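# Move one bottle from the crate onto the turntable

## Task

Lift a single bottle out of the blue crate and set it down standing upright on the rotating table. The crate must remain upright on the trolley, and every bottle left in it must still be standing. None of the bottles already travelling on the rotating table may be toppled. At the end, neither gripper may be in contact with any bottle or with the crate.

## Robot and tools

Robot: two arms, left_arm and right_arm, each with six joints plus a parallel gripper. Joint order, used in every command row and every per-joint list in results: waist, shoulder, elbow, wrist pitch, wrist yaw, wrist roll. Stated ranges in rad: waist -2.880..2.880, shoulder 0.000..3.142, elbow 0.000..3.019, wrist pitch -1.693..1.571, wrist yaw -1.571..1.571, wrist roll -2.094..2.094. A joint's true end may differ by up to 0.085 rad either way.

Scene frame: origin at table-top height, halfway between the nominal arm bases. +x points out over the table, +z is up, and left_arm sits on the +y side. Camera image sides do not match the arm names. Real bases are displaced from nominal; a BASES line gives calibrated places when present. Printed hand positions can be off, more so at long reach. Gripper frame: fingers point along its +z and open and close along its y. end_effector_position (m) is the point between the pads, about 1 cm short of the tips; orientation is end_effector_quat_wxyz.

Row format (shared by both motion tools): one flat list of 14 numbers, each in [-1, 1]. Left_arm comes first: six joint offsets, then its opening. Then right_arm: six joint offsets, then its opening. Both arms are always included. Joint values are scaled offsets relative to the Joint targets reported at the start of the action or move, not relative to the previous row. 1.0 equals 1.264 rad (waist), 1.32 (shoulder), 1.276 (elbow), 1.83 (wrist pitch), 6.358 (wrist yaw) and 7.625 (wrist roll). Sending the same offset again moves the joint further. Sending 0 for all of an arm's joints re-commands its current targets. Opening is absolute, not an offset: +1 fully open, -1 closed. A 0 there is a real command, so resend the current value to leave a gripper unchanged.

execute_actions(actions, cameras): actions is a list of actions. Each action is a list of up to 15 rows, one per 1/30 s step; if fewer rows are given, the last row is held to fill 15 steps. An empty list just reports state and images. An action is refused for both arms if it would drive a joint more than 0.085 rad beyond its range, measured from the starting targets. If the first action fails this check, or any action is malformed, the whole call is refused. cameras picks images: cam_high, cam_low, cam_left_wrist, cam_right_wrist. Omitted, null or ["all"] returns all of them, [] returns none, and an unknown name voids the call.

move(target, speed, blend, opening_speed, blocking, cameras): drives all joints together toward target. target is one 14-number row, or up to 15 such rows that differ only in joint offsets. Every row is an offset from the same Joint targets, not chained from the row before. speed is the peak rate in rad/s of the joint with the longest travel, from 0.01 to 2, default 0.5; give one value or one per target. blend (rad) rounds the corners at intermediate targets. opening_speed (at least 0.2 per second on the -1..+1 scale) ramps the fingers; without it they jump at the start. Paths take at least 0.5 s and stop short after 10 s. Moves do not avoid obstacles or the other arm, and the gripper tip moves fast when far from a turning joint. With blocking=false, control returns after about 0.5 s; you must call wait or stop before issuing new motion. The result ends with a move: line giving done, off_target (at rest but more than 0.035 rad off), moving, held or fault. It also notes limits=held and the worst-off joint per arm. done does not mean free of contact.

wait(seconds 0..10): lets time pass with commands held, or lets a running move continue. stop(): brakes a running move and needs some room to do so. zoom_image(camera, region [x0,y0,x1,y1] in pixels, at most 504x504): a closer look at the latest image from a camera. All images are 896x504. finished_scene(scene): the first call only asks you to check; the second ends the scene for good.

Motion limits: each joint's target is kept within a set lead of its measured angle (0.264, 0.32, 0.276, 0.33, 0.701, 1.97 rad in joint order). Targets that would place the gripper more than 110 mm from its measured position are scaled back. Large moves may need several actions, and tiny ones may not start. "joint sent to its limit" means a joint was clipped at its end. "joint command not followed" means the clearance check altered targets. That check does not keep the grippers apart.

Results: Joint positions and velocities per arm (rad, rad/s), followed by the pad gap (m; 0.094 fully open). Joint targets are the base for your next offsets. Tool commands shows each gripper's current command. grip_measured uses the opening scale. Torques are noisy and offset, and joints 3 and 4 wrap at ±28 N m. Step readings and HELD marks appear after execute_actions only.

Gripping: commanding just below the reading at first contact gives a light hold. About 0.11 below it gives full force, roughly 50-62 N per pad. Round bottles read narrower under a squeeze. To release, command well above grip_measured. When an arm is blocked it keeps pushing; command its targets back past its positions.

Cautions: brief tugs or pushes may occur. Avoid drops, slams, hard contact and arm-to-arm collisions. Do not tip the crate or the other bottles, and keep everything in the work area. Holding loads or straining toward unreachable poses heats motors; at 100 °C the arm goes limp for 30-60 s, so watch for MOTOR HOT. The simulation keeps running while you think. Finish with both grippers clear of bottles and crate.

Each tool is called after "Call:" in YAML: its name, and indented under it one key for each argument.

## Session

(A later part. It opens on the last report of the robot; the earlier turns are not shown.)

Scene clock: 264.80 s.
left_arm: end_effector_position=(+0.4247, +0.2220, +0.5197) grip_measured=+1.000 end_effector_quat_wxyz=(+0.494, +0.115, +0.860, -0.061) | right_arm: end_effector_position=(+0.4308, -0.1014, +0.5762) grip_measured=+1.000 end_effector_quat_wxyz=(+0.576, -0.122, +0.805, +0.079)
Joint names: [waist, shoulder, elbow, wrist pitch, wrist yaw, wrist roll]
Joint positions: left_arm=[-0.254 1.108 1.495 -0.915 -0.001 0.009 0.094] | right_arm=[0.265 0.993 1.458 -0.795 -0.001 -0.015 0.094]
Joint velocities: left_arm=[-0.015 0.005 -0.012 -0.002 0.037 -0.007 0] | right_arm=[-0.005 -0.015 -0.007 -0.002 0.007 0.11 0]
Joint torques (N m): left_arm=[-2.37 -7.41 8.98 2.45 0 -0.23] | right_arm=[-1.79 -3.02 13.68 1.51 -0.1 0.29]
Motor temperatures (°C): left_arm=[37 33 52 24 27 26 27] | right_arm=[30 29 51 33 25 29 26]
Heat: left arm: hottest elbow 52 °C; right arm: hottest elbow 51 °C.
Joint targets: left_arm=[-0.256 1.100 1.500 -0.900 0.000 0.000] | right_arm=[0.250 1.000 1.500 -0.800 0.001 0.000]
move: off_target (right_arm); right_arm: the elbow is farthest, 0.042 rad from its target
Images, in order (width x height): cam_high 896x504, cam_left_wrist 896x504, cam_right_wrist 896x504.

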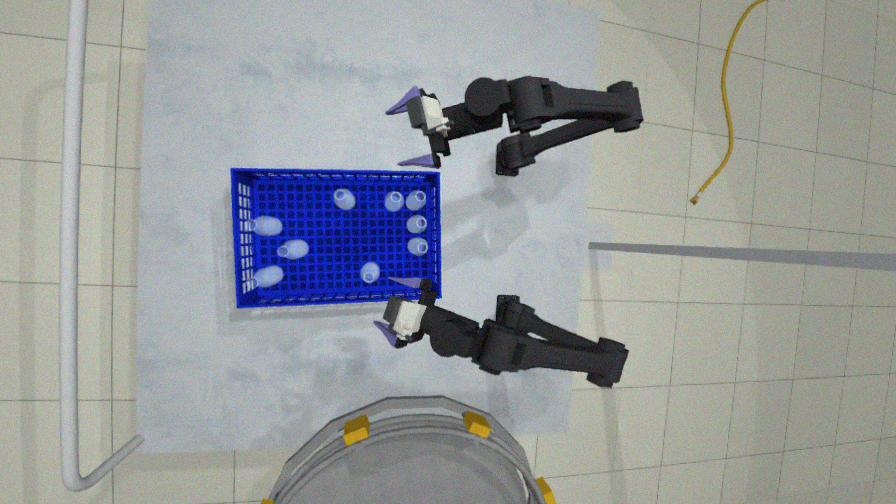

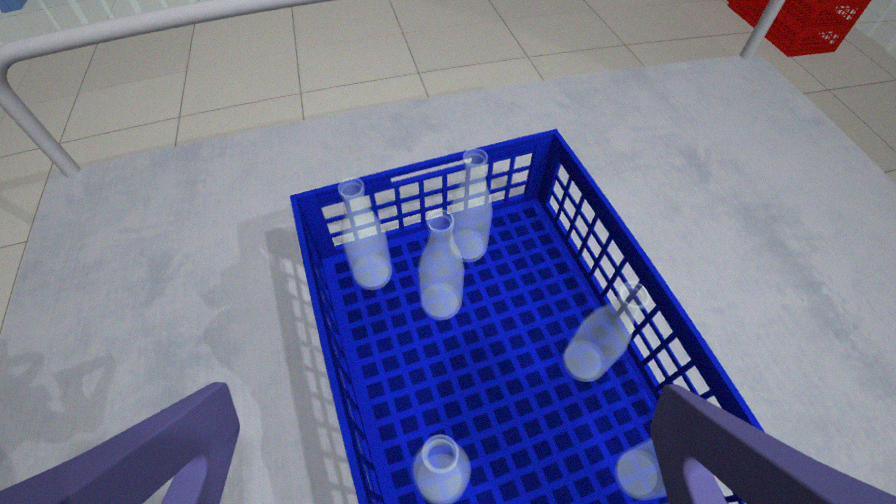

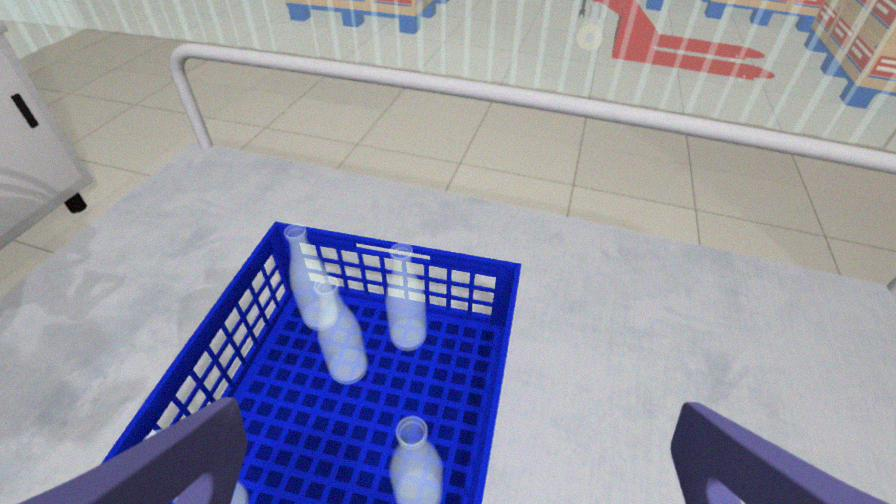

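Call:
move:
  target: [0.0111, -0.1735, -0.7241, 0.3934, 0, 0, 1, 0, 0, 0, 0, 0, 0, 1]
  speed: 0.6

Scene clock: 283.70 s.
left_arm: end_effector_position=(+0.3587, +0.2413, +0.2280) grip_measured=+1.000 end_effector_quat_wxyz=(+0.502, +0.112, +0.855, -0.061) | right_arm: end_effector_position=(+0.4308, -0.1014, +0.5762) grip_measured=+1.000 end_effector_quat_wxyz=(+0.576, -0.122, +0.805, +0.079)
Joint names: [waist, shoulder, elbow, wrist pitch, wrist yaw, wrist roll]
Joint positions: left_arm=[-0.25 0.88 0.567 -0.197 -0.001 0.009 0.094] | right_arm=[0.265 0.993 1.458 -0.795 -0.001 -0.015 0.094]
Joint velocities: left_arm=[0.005 0.005 -0.002 0.022 -0.037 0.007 0] | right_arm=[-0.015 -0.005 0.012 -0.017 -0.051 0.081 0]
Joint torques (N m): left_arm=[-1.26 -5.3 9.5 2.63 0 -0.22] | right_arm=[-1.79 -2.96 13.68 1.51 -0.09 0.29]
Motor temperatures (°C): left_arm=[36 32 50 24 27 26 26] | right_arm=[30 29 52 33 25 29 25]
Heat: left arm: hottest elbow 50 °C; right arm: hottest elbow 52 °C.
Joint targets: left_arm=[-0.242 0.871 0.576 -0.181 0.000 0.000] | right_arm=[0.250 1.000 1.500 -0.800 0.001 0.000]
move: off_target (right_arm); right_arm: the elbow is farthest, 0.042 rad from its target

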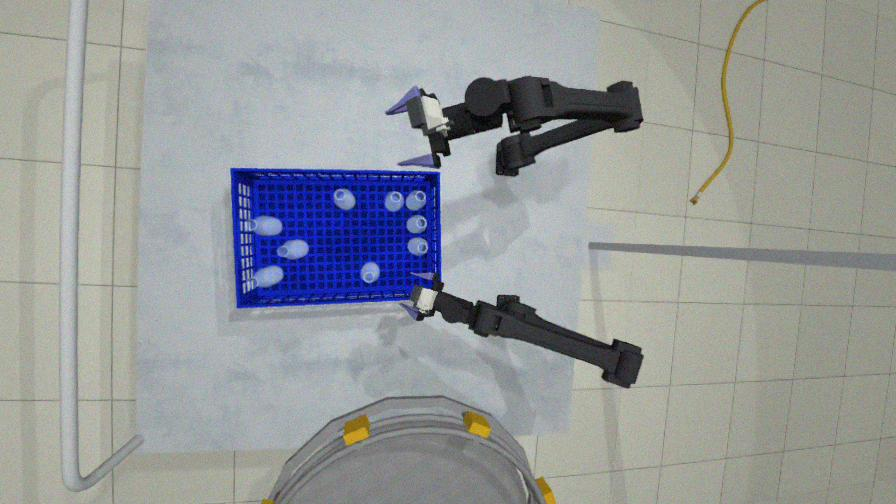

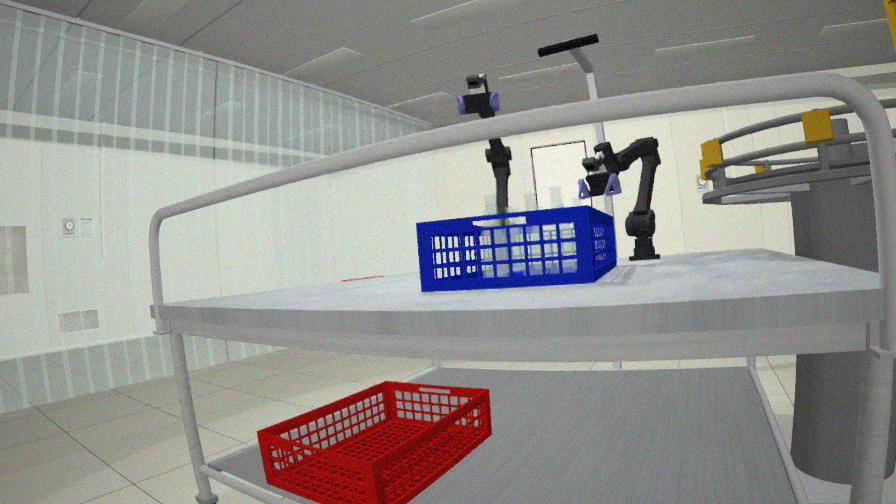

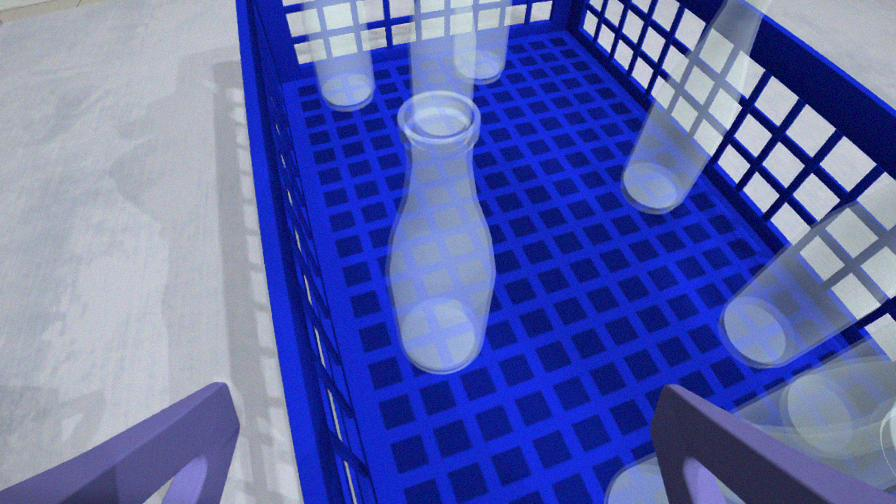

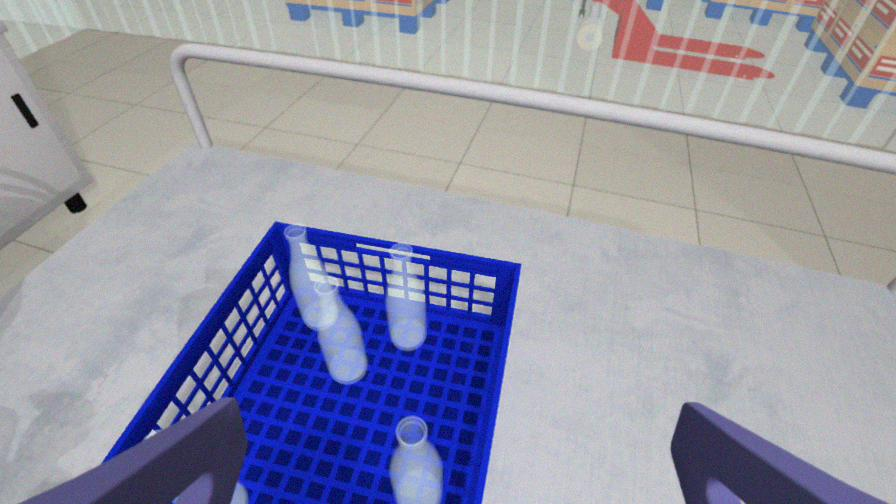

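Call:
move:
  target: [0.0047, 0.3068, 0.1395, 0.1290, 0, 0, 1, 0, 0, 0, 0, 0, 0, 1]
  speed: 0.4

Scene clock: 333.87 s.
left_arm: end_effector_position=(+0.4540, +0.2197, +0.1797) grip_measured=+1.000 end_effector_quat_wxyz=(+0.492, +0.111, +0.862, -0.058) | right_arm: end_effector_position=(+0.4308, -0.1014, +0.5762) grip_measured=+1.000 end_effector_quat_wxyz=(+0.576, -0.122, +0.805, +0.079)
Joint names: [waist, shoulder, elbow, wrist pitch, wrist yaw, wrist roll]
Joint positions: left_arm=[-0.244 1.275 0.701 0.039 -0.001 0.009 0.094] | right_arm=[0.265 0.993 1.458 -0.795 -0.001 -0.015 0.094]
Joint velocities: left_arm=[-0.005 -0.005 -0.017 0.002 -0.007 -0.051 0] | right_arm=[0.005 -0.015 0.022 0.007 -0.007 -0.022 0]
Joint torques (N m): left_arm=[-1.14 -8.7 11.47 2.5 -0.02 -0.21] | right_arm=[-1.85 -2.96 13.68 1.5 -0.09 0.29]
Motor temperatures (°C): left_arm=[36 31 50 24 27 25 26] | right_arm=[30 29 53 32 24 28 25]
Heat: left arm: hottest elbow 50 °C; right arm: hottest elbow 53 °C.
Joint targets: left_arm=[-0.236 1.276 0.754 0.056 0.000 0.000] | right_arm=[0.250 1.000 1.500 -0.800 0.001 0.000]
move: off_target (left_arm, right_arm); left_arm: the elbow is farthest, 0.053 rad from its target; right_arm: the elbow is farthest, 0.042 rad from its target

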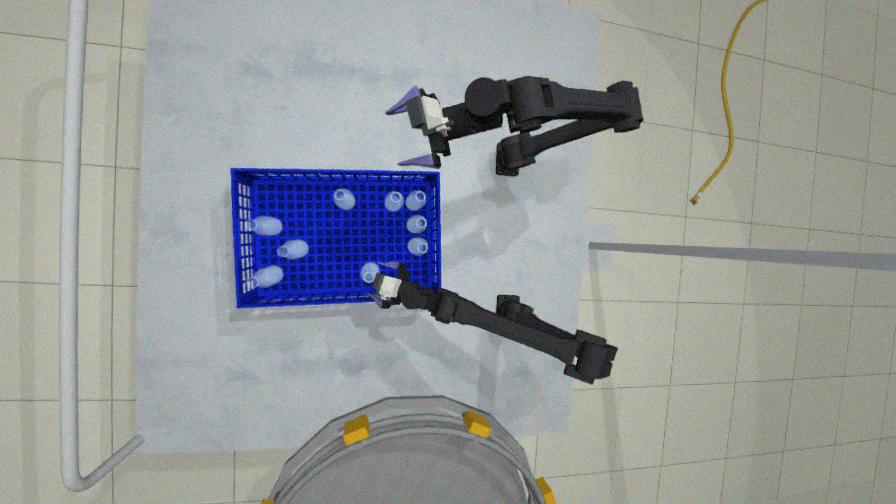

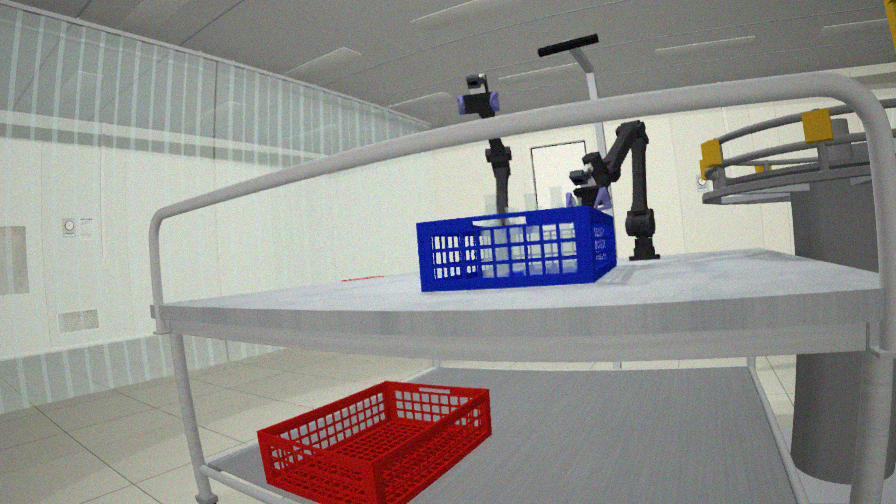

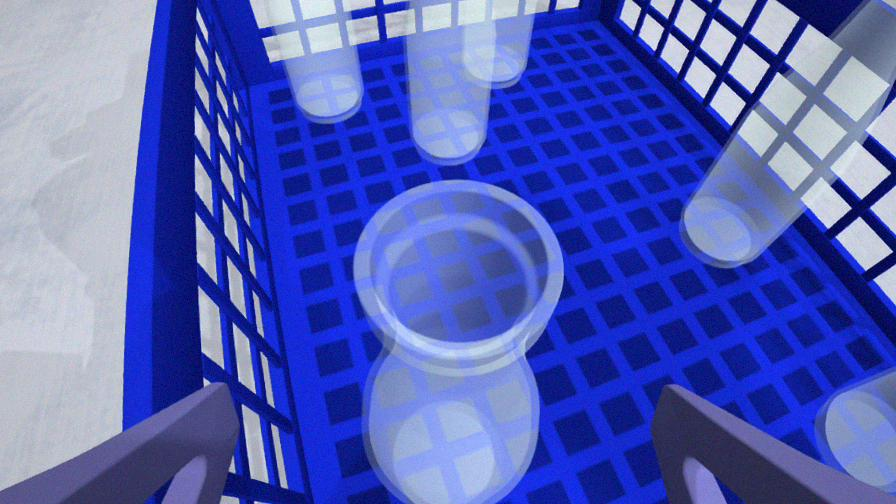

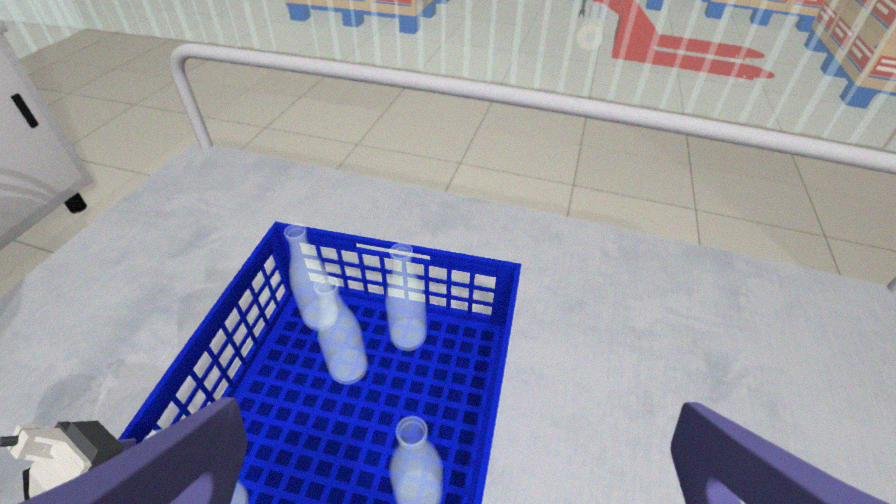

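Call:
move:
  target: [0, 0.0129, 0.0376, 0.0033, 0, 0, 1, 0, 0, 0, 0, 0, 0, 1]
  speed: 0.3
  cameras: ["cam_left_wrist"]

Scene clock: 351.40 s.
left_arm: end_effector_position=(+0.4708, +0.2155, +0.2026) grip_measured=+1.000 end_effector_quat_wxyz=(+0.511, +0.109, +0.850, -0.061) | right_arm: end_effector_position=(+0.4308, -0.1014, +0.5762) grip_measured=+1.000 end_effector_quat_wxyz=(+0.576, -0.122, +0.805, +0.079)
Joint names: [waist, shoulder, elbow, wrist pitch, wrist yaw, wrist roll]
Joint positions: left_arm=[-0.244 1.285 0.75 0.046 -0.001 0.009 0.094] | right_arm=[0.265 0.993 1.458 -0.795 -0.001 -0.015 0.094]
Joint velocities: left_arm=[-0.005 -0.005 -0.012 -0.002 0.037 0.007 0] | right_arm=[-0.024 -0.015 -0.002 -0.012 0.081 0.007 0]
Joint torques (N m): left_arm=[-0.62 -9.29 11.59 2.5 -0.02 -0.21] | right_arm=[-1.85 -2.96 13.67 1.5 -0.09 0.29]
Motor temperatures (°C): left_arm=[36 32 52 24 26 25 26] | right_arm=[30 29 53 32 24 28 25]
Heat: left arm: hottest elbow 52 °C; right arm: hottest elbow 53 °C.
Joint targets: left_arm=[-0.236 1.293 0.802 0.062 0.000 0.000] | right_arm=[0.250 1.000 1.500 -0.800 0.001 0.000]
move: off_target (left_arm, right_arm); left_arm: the elbow is farthest, 0.052 rad from its target; right_arm: the elbow is farthest, 0.042 rad from its target
Images, in order (width x height): cam_left_wrist 896x504.

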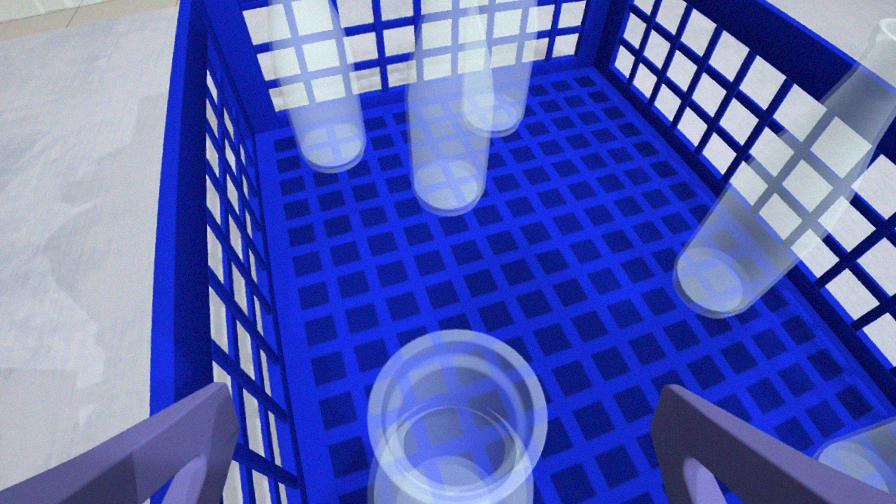

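Call:
execute_actions:
  actions: []

Scene clock: 400.43 s.
left_arm: end_effector_position=(+0.4708, +0.2155, +0.2026) grip_measured=+1.000 end_effector_quat_wxyz=(+0.511, +0.109, +0.850, -0.061) | right_arm: end_effector_position=(+0.4308, -0.1014, +0.5762) grip_measured=+1.000 end_effector_quat_wxyz=(+0.576, -0.122, +0.805, +0.079)
Joint names: [waist, shoulder, elbow, wrist pitch, wrist yaw, wrist roll]
Joint positions: left_arm=[-0.244 1.285 0.75 0.046 -0.001 0.009 0.094] | right_arm=[0.265 0.993 1.458 -0.795 -0.001 -0.015 0.094]
Joint velocities: left_arm=[-0.005 -0.005 -0.002 -0.017 -0.022 0.037 0] | right_arm=[-0.015 0.005 0.012 0.007 0.007 -0.022 0]
Joint torques (N m): left_arm=[-1.14 -8.64 11.59 2.48 0.02 -0.19] | right_arm=[-1.9 -2.96 13.68 1.5 -0.09 0.29]
Motor temperatures (°C): left_arm=[36 31 59 24 26 25 25] | right_arm=[29 29 54 31 24 27 24]
Heat: left arm: hottest elbow 59 °C; right arm: hottest elbow 54 °C.
Joint targets: left_arm=[-0.236 1.293 0.802 0.062 0.000 0.000] | right_arm=[0.250 1.000 1.500 -0.800 0.001 0.000]
Tool commands: left_gripper/opening=+1.0 right_gripper/opening=+1.0

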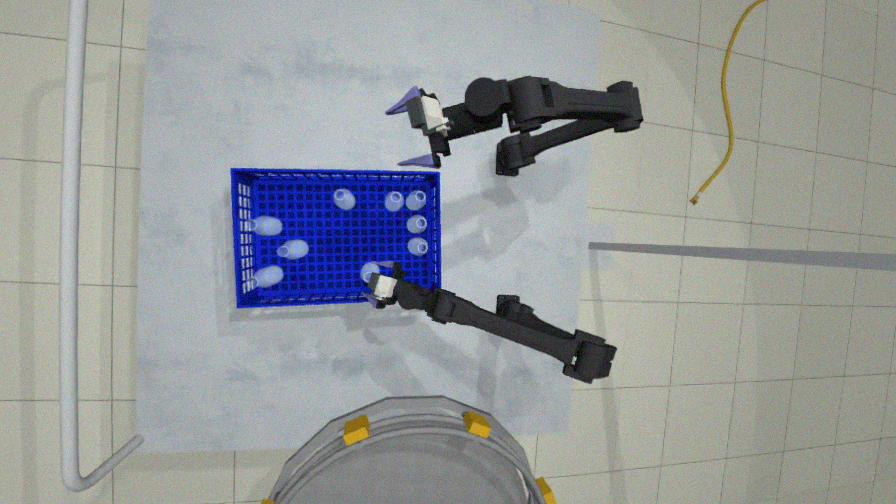

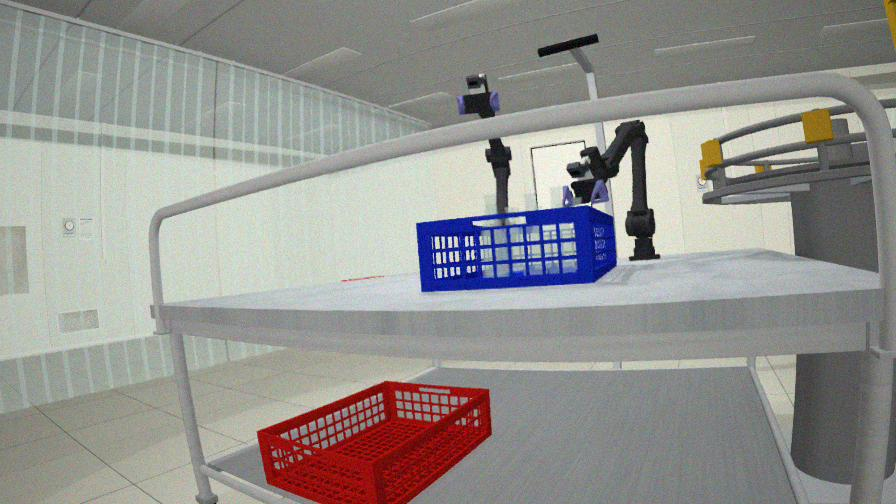

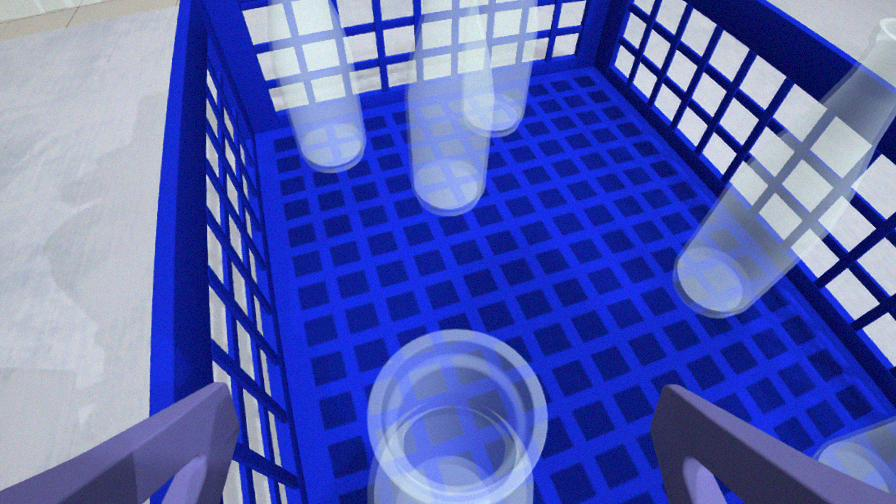

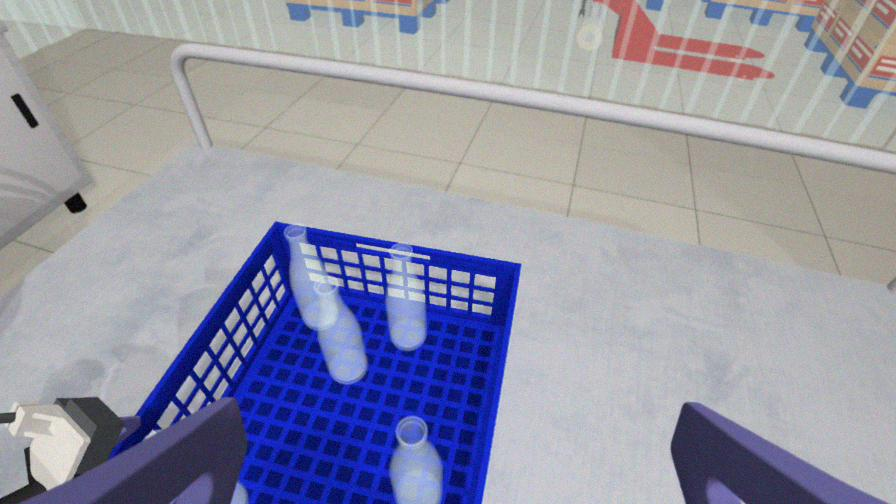

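Call:
move:
  target: [0,0,0,0,0,0,-0.7,0,0,0,0,0,0,1]
  opening_speed: 0.6
  cameras: ["cam_left_wrist"]

Scene clock: 411.10 s.
left_arm: end_effector_position=(+0.4708, +0.2155, +0.2027) grip_measured=-0.362 end_effector_quat_wxyz=(+0.511, +0.109, +0.850, -0.061) | right_arm: end_effector_position=(+0.4308, -0.1014, +0.5762) grip_measured=+1.000 end_effector_quat_wxyz=(+0.576, -0.122, +0.805, +0.079)
Joint names: [waist, shoulder, elbow, wrist pitch, wrist yaw, wrist roll]
Joint positions: left_arm=[-0.244 1.285 0.75 0.047 -0.001 0.009 0.03] | right_arm=[0.265 0.993 1.458 -0.795 -0.001 -0.015 0.094]
Joint velocities: left_arm=[-0.005 -0.005 0.002 0.007 0.007 -0.007 0] | right_arm=[-0.005 -0.005 0.002 -0.017 0.022 -0.022 0]
Joint torques (N m): left_arm=[-1.55 -8.88 11.66 2.47 -0.01 -0.22] | right_arm=[-1.85 -3.02 13.68 1.5 -0.09 0.29]
Motor temperatures (°C): left_arm=[36 31 60 24 26 25 25] | right_arm=[29 29 54 31 24 27 24]
Heat: left arm: hottest elbow 60 °C; right arm: hottest elbow 54 °C.
Joint targets: left_arm=[-0.236 1.293 0.802 0.062 0.000 0.000] | right_arm=[0.250 1.000 1.500 -0.800 0.001 0.000]
move: off_target (left_arm, right_arm); left_arm: the elbow is farthest, 0.052 rad from its target; right_arm: the elbow is farthest, 0.042 rad from its target
Images, in order (width x height): cam_left_wrist 896x504.

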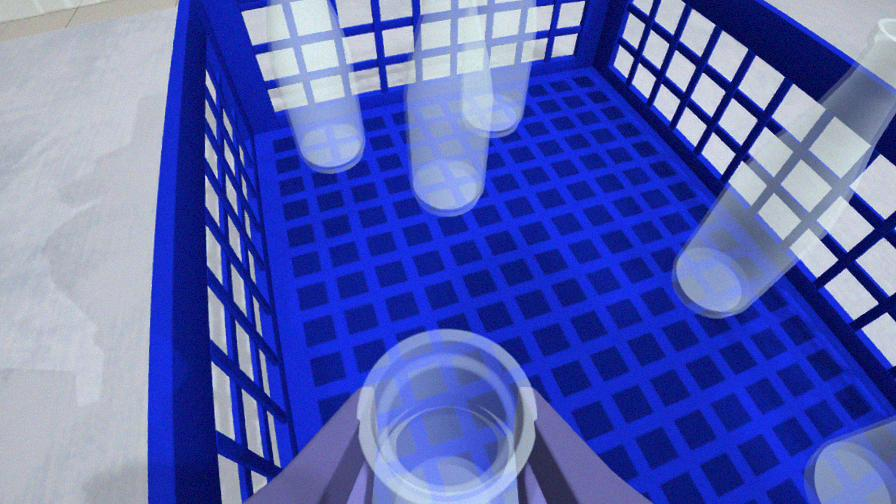

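Call:
move:
  target: [0,-0.0841,0.1371,-0.1596,0,0,-0.7,0,0,0,0,0,0,1]
  speed: 0.35
  cameras: ["cam_left_wrist","cam_high"]

Scene clock: 438.13 s.
left_arm: end_effector_position=(+0.4706, +0.2155, +0.2707) grip_measured=-0.362 end_effector_quat_wxyz=(+0.492, +0.111, +0.862, -0.058) | right_arm: end_effector_position=(+0.4308, -0.1014, +0.5762) grip_measured=+1.000 end_effector_quat_wxyz=(+0.576, -0.122, +0.805, +0.079)
Joint names: [waist, shoulder, elbow, wrist pitch, wrist yaw, wrist roll]
Joint positions: left_arm=[-0.244 1.203 0.905 -0.237 -0.001 0.009 0.03] | right_arm=[0.265 0.993 1.458 -0.795 -0.001 -0.015 0.094]
Joint velocities: left_arm=[0.005 -0.005 -0.012 -0.007 -0.051 -0.051 -0.001] | right_arm=[-0.005 -0.005 -0.002 0.002 -0.022 -0.051 0]
Joint torques (N m): left_arm=[-0.85 -10.81 13.6 2.03 -0.04 -0.2] | right_arm=[-1.85 -2.96 13.7 1.48 -0.09 0.29]
Motor temperatures (°C): left_arm=[36 31 61 24 26 25 27] | right_arm=[29 28 55 31 24 27 24]
Heat: left arm: hottest elbow 61 °C; right arm: hottest elbow 55 °C.
Joint targets: left_arm=[-0.236 1.182 0.977 -0.231 0.000 0.000] | right_arm=[0.250 1.000 1.500 -0.800 0.001 0.000]
move: off_target (left_arm, right_arm); left_arm: the elbow is farthest, 0.072 rad from its target; right_arm: the elbow is farthest, 0.042 rad from its target
Images, in order (width x height): cam_high 896x504, cam_left_wrist 896x504.

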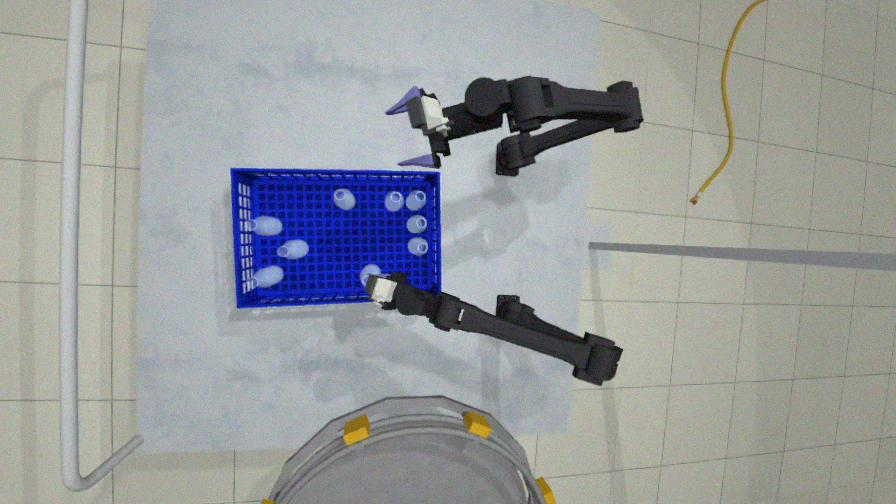

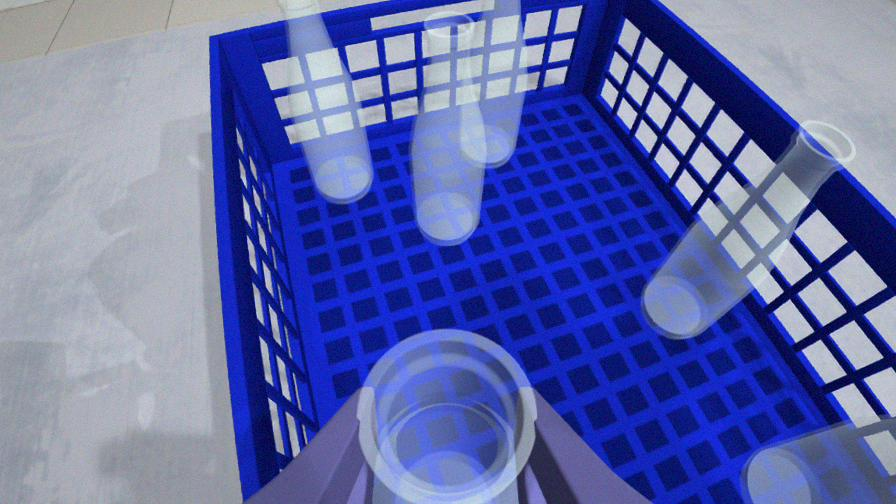

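Call:
move:
  target:
    - [0.1076,-0.0394,0.21,-0.1536,0,0,-0.7,0,0,0,0,0,0,1]
    - [0.3054,-0.0568,0.406,-0.3027,0,0,-0.7,0,0,0,0,0,0,1]
    - [0.519,-0.0598,0.6332,-0.4634,0,0,-0.7,0,0,0,0,0,0,1]
  speed: 0.5
  blend: 0.08
  cameras: ["cam_left_wrist","cam_high","cam_low"]

Scene clock: 459.60 s.
left_arm: end_effector_position=(+0.3706, +0.5244, +0.6053) grip_measured=-0.362 end_effector_quat_wxyz=(+0.509, -0.177, +0.836, +0.106) | right_arm: end_effector_position=(+0.4308, -0.1014, +0.5762) grip_measured=+1.000 end_effector_quat_wxyz=(+0.576, -0.122, +0.805, +0.079)
Joint names: [waist, shoulder, elbow, wrist pitch, wrist yaw, wrist roll]
Joint positions: left_arm=[0.418 1.114 1.721 -1.085 0 -0.003 0.03] | right_arm=[0.265 0.993 1.458 -0.795 -0.001 -0.015 0.094]
Joint velocities: left_arm=[0.015 -0.005 -0.017 -0.002 0.007 -0.022 -0.001] | right_arm=[-0.015 -0.005 0.022 0.007 0.095 -0.007 0]
Joint torques (N m): left_arm=[-1.26 -7.3 12.21 2.07 -0.06 -0.1] | right_arm=[-1.85 -3.02 13.7 1.48 -0.09 0.29]
Motor temperatures (°C): left_arm=[35 32 59 24 26 25 27] | right_arm=[29 28 55 31 24 27 24]
Heat: left arm: hottest elbow 59 °C; right arm: hottest elbow 55 °C.
Joint targets: left_arm=[0.420 1.103 1.785 -1.078 0.000 0.000] | right_arm=[0.250 1.000 1.500 -0.800 0.001 0.000]
move: off_target (left_arm, right_arm); left_arm: the elbow is farthest, 0.064 rad from its target; right_arm: the elbow is farthest, 0.042 rad from its target
Images, in order (width x height): cam_high 896x504, cam_low 896x504, cam_left_wrist 896x504.

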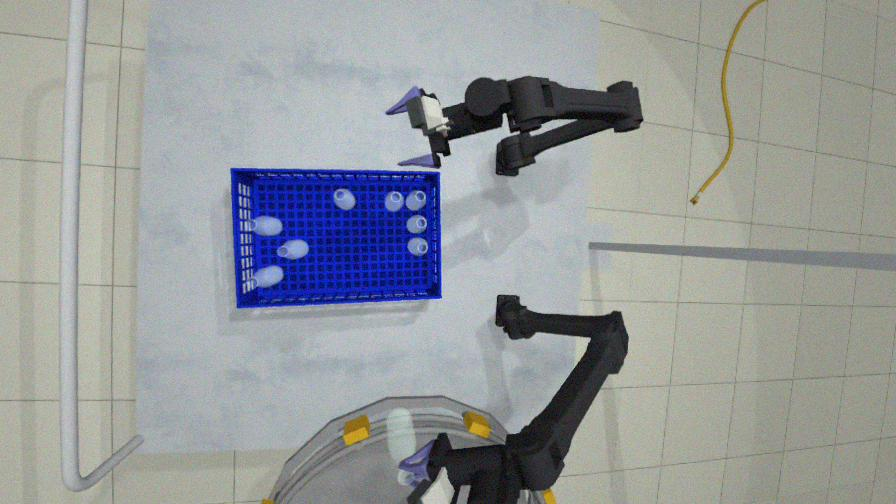

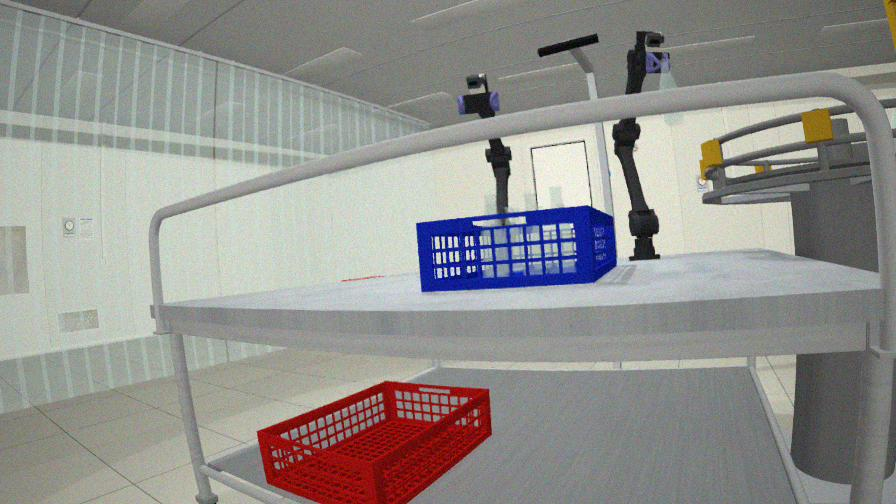

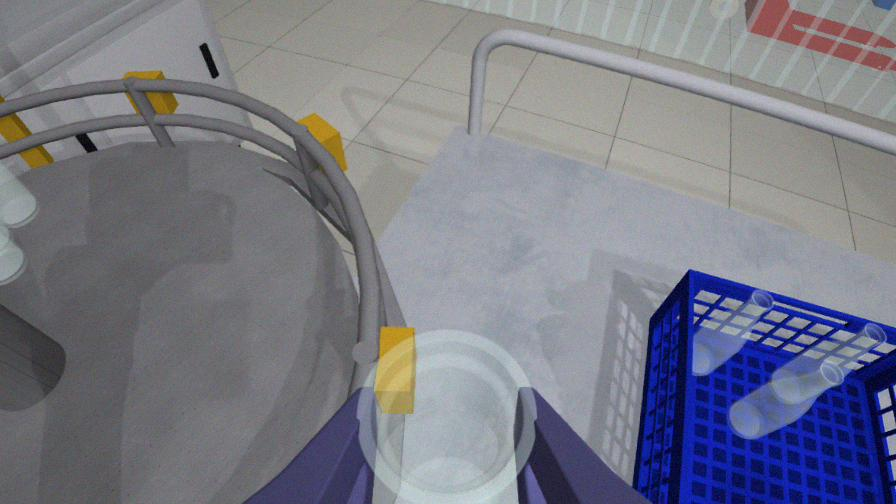

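Call:
move:
  target:
    - [0.2967,0,0,0,0,0,-0.7,0,0,0,0,0,0,1]
    - [0.2967,0.4568,0.268,0.1295,0,0,-0.7,0,0,0,0,0,0,1]
    - [0.2967,0.403,0.0274,0.2432,0,0,-0.7,0,0,0,0,0,0,1]
  speed: [0.5,0.5,0.3]
  blend: 0.08
  cameras: ["cam_left_wrist","cam_high","cam_low"]

Scene clock: 492.33 s.
left_arm: end_effector_position=(+0.4691, +0.8530, +0.4246) grip_measured=-0.362 end_effector_quat_wxyz=(+0.459, -0.334, +0.801, +0.189) | right_arm: end_effector_position=(+0.4308, -0.1014, +0.5762) grip_measured=+1.000 end_effector_quat_wxyz=(+0.576, -0.122, +0.805, +0.079)
Joint names: [waist, shoulder, elbow, wrist pitch, wrist yaw, wrist roll]
Joint positions: left_arm=[0.789 1.674 1.802 -0.66 0.001 -0.003 0.03] | right_arm=[0.265 0.993 1.458 -0.795 -0.001 -0.015 0.094]
Joint velocities: left_arm=[-0.005 -0.005 -0.002 0.002 -0.007 0.066 -0.001] | right_arm=[0.005 0.005 -0.007 -0.007 -0.037 0.007 0]
Joint torques (N m): left_arm=[-2.08 -19.72 10.28 2.97 -0.06 -0.08] | right_arm=[-1.85 -2.96 13.7 1.51 -0.09 0.29]
Motor temperatures (°C): left_arm=[35 31 63 24 26 25 28] | right_arm=[29 28 56 31 24 27 24]
Heat: left arm: hottest elbow 63 °C; right arm: hottest elbow 56 °C.
Joint targets: left_arm=[0.795 1.635 1.820 -0.633 0.000 0.000] | right_arm=[0.250 1.000 1.500 -0.800 0.001 0.000]
move: off_target (left_arm, right_arm); left_arm: the shoulder is farthest, 0.039 rad from its target; right_arm: the elbow is farthest, 0.042 rad from its target
Images, in order (width x height): cam_high 896x504, cam_low 896x504, cam_left_wrist 896x504.

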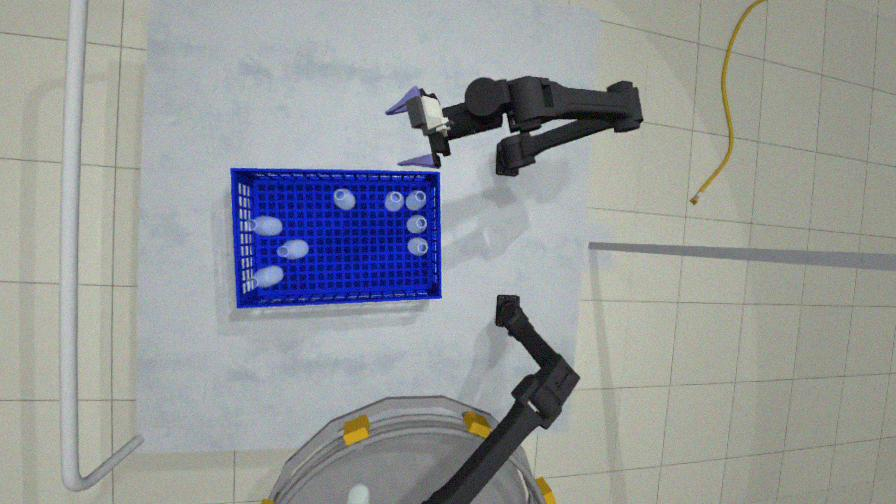

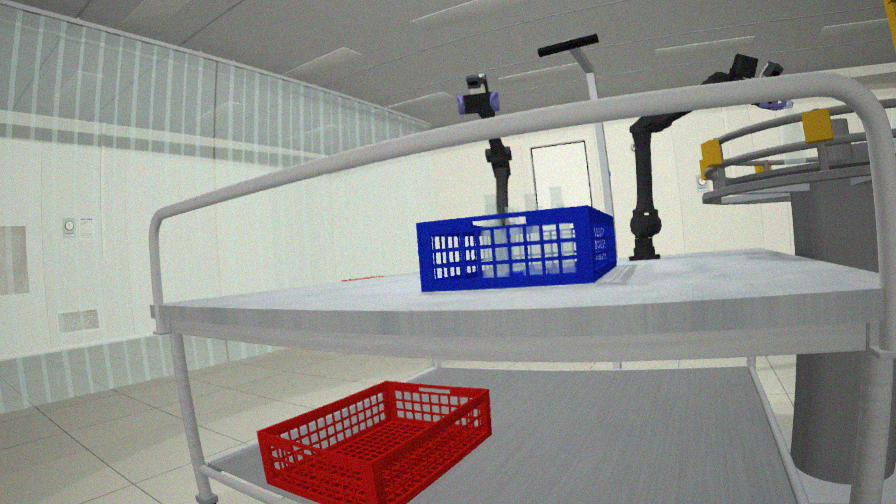

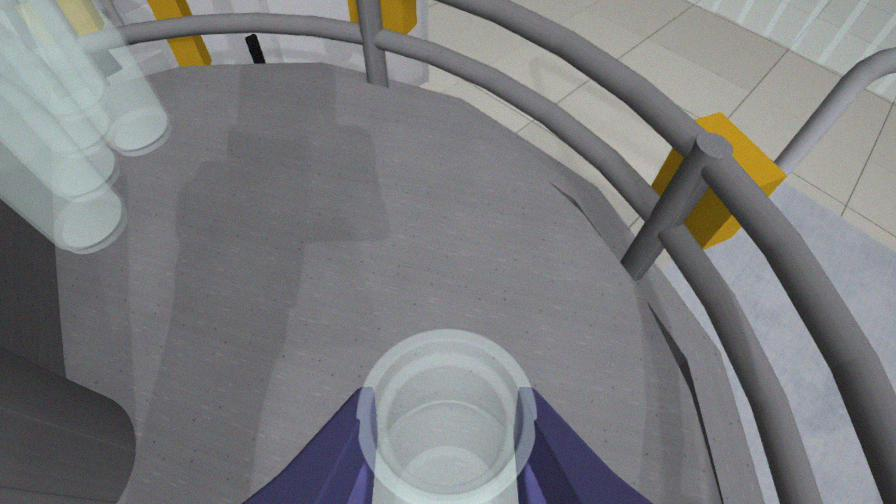

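Call:
move:
  target: [0,-0.0273,-0.0408,0.0344,0,0,-0.7,0,0,0,0,0,0,1]
  speed: 0.2
  cameras: ["cam_left_wrist"]

Scene clock: 524.67 s.
left_arm: end_effector_position=(+0.4642, +0.8481, +0.4290) grip_measured=-0.362 end_effector_quat_wxyz=(+0.475, -0.330, +0.792, +0.196) | right_arm: end_effector_position=(+0.4308, -0.1014, +0.5762) grip_measured=+1.000 end_effector_quat_wxyz=(+0.576, -0.122, +0.805, +0.079)
Joint names: [waist, shoulder, elbow, wrist pitch, wrist yaw, wrist roll]
Joint positions: left_arm=[0.789 1.64 1.748 -0.6 0.001 -0.003 0.03] | right_arm=[0.265 0.993 1.458 -0.795 -0.001 -0.015 0.094]
Joint velocities: left_arm=[-0.024 -0.005 -0.017 0.007 0.007 -0.037 0] | right_arm=[-0.005 -0.005 -0.042 -0.017 0.037 0.007 0]
Joint torques (N m): left_arm=[-1.14 -18.9 10.36 3.14 -0.06 -0.1] | right_arm=[-1.79 -2.96 13.7 1.51 -0.09 0.29]
Motor temperatures (°C): left_arm=[35 37 58 24 26 25 28] | right_arm=[29 28 56 30 24 27 24]
Heat: left arm: hottest elbow 58 °C; right arm: hottest elbow 56 °C.
Joint targets: left_arm=[0.795 1.599 1.768 -0.570 0.000 0.000] | right_arm=[0.250 1.000 1.500 -0.800 0.001 0.000]
move: off_target (left_arm, right_arm); left_arm: the shoulder is farthest, 0.041 rad from its target; right_arm: the elbow is farthest, 0.042 rad from its target
Images, in order (width x height): cam_left_wrist 896x504.

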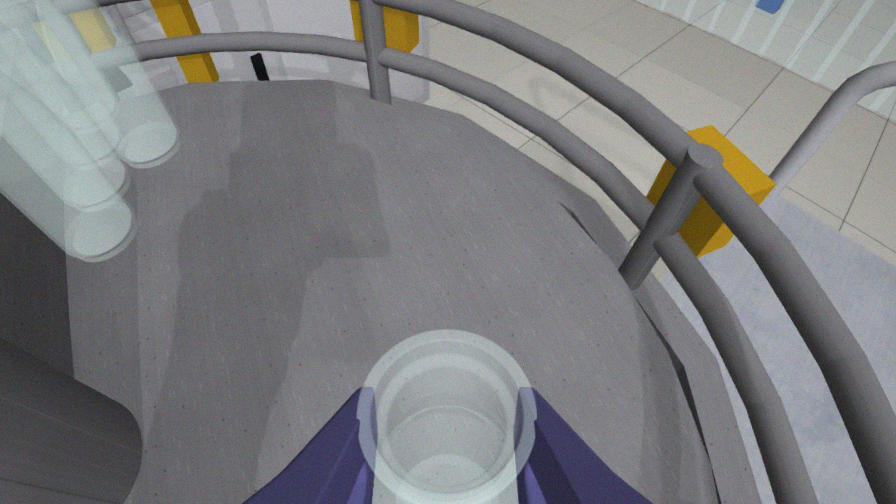

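Call:
execute_actions:
  actions:
    - [[0,-0.0009,-0.0041,0.0025,0,0,-0.7,0,0,0,0,0,0,1],[0,-0.0009,-0.0041,0.0025,0,0,-0.7,0,0,0,0,0,0,1],[0,-0.0009,-0.0041,0.0025,0,0,-0.7,0,0,0,0,0,0,1],[0,-0.0018,-0.0082,0.005,0,0,-0.7,0,0,0,0,0,0,1],[0,-0.0018,-0.0082,0.005,0,0,-0.7,0,0,0,0,0,0,1],[0,-0.0018,-0.0082,0.005,0,0,-0.7,0,0,0,0,0,0,1],[0,-0.0027,-0.0122,0.0076,0,0,-0.7,0,0,0,0,0,0,1],[0,-0.0027,-0.0122,0.0076,0,0,-0.7,0,0,0,0,0,0,1],[0,-0.0027,-0.0122,0.0076,0,0,-0.7,0,0,0,0,0,0,1],[0,-0.0036,-0.0163,0.0101,0,0,-0.7,0,0,0,0,0,0,1],[0,-0.0036,-0.0163,0.0101,0,0,-0.7,0,0,0,0,0,0,1],[0,-0.0036,-0.0163,0.0101,0,0,-0.7,0,0,0,0,0,0,1],[0,-0.0045,-0.0204,0.0126,0,0,-0.7,0,0,0,0,0,0,1],[0,-0.0045,-0.0204,0.0126,0,0,-0.7,0,0,0,0,0,0,1],[0,-0.0045,-0.0204,0.0126,0,0,-0.7,0,0,0,0,0,0,1]]
  cameras: ["cam_left_wrist"]

Scene clock: 536.03 s.
left_arm: end_effector_position=(+0.4634, +0.8473, +0.4237) grip_measured=-0.362 end_effector_quat_wxyz=(+0.477, -0.329, +0.791, +0.197) | right_arm: end_effector_position=(+0.4308, -0.1014, +0.5762) grip_measured=+1.000 end_effector_quat_wxyz=(+0.576, -0.122, +0.805, +0.079)
Joint names: [waist, shoulder, elbow, wrist pitch, wrist yaw, wrist roll]
Joint positions: left_arm=[0.789 1.633 1.723 -0.576 0.001 -0.003 0.03] | right_arm=[0.265 0.993 1.458 -0.795 -0.001 -0.015 0.094]
Joint velocities: left_arm=[-0.015 -0.005 -0.007 -0.007 0.022 -0.022 0] | right_arm=[0.005 -0.005 -0.002 0.002 -0.007 0.081 0]
Joint torques (N m): left_arm=[-1.32 -19.14 10.36 3.03 -0.07 -0.1] | right_arm=[-1.79 -2.96 13.68 1.5 -0.09 0.29]
Motor temperatures (°C): left_arm=[35 37 56 24 25 25 28] | right_arm=[29 28 57 30 24 27 24]
Heat: left arm: hottest elbow 56 °C; right arm: hottest elbow 57 °C.
Joint targets: left_arm=[0.795 1.593 1.741 -0.547 0.000 0.000] | right_arm=[0.250 1.000 1.500 -0.800 0.001 0.000]
Step readings (joint positions of left_arm | right_arm):
0: [0.789 1.640 1.747 -0.600 0.001 -0.003] | [0.265 0.993 1.458 -0.795 -0.001 -0.015]
1: [0.789 1.640 1.747 -0.600 0.001 -0.003] | [0.265 0.993 1.458 -0.795 -0.001 -0.015]
2: [0.789 1.640 1.747 -0.600 0.001 -0.003] | [0.265 0.993 1.458 -0.795 -0.001 -0.015]
4: [0.789 1.639 1.746 -0.598 0.001 -0.003] | [0.265 0.993 1.458 -0.795 -0.001 -0.015]
8: [0.789 1.638 1.740 -0.592 0.001 -0.003] | [0.265 0.993 1.458 -0.795 -0.001 -0.015]
15: [0.789 1.636 1.729 -0.581 0.001 -0.003] | [0.265 0.993 1.458 -0.795 -0.001 -0.015]
Images, in order (width x height): cam_left_wrist 896x504.

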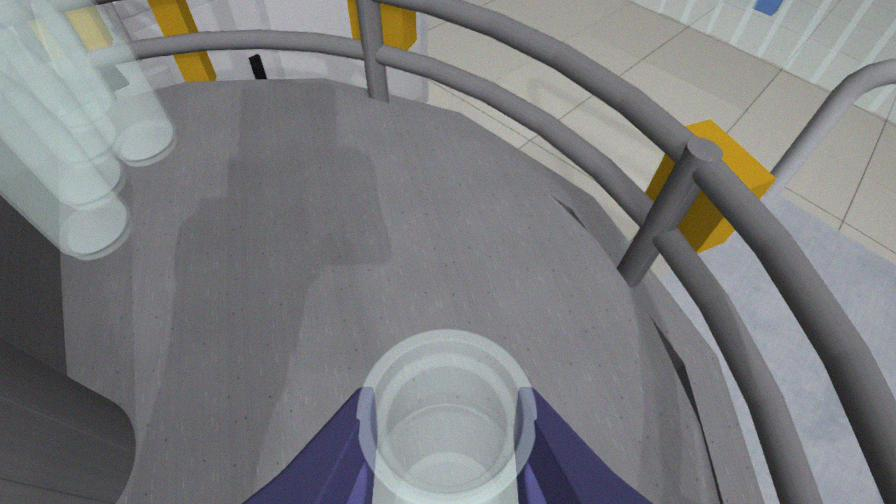

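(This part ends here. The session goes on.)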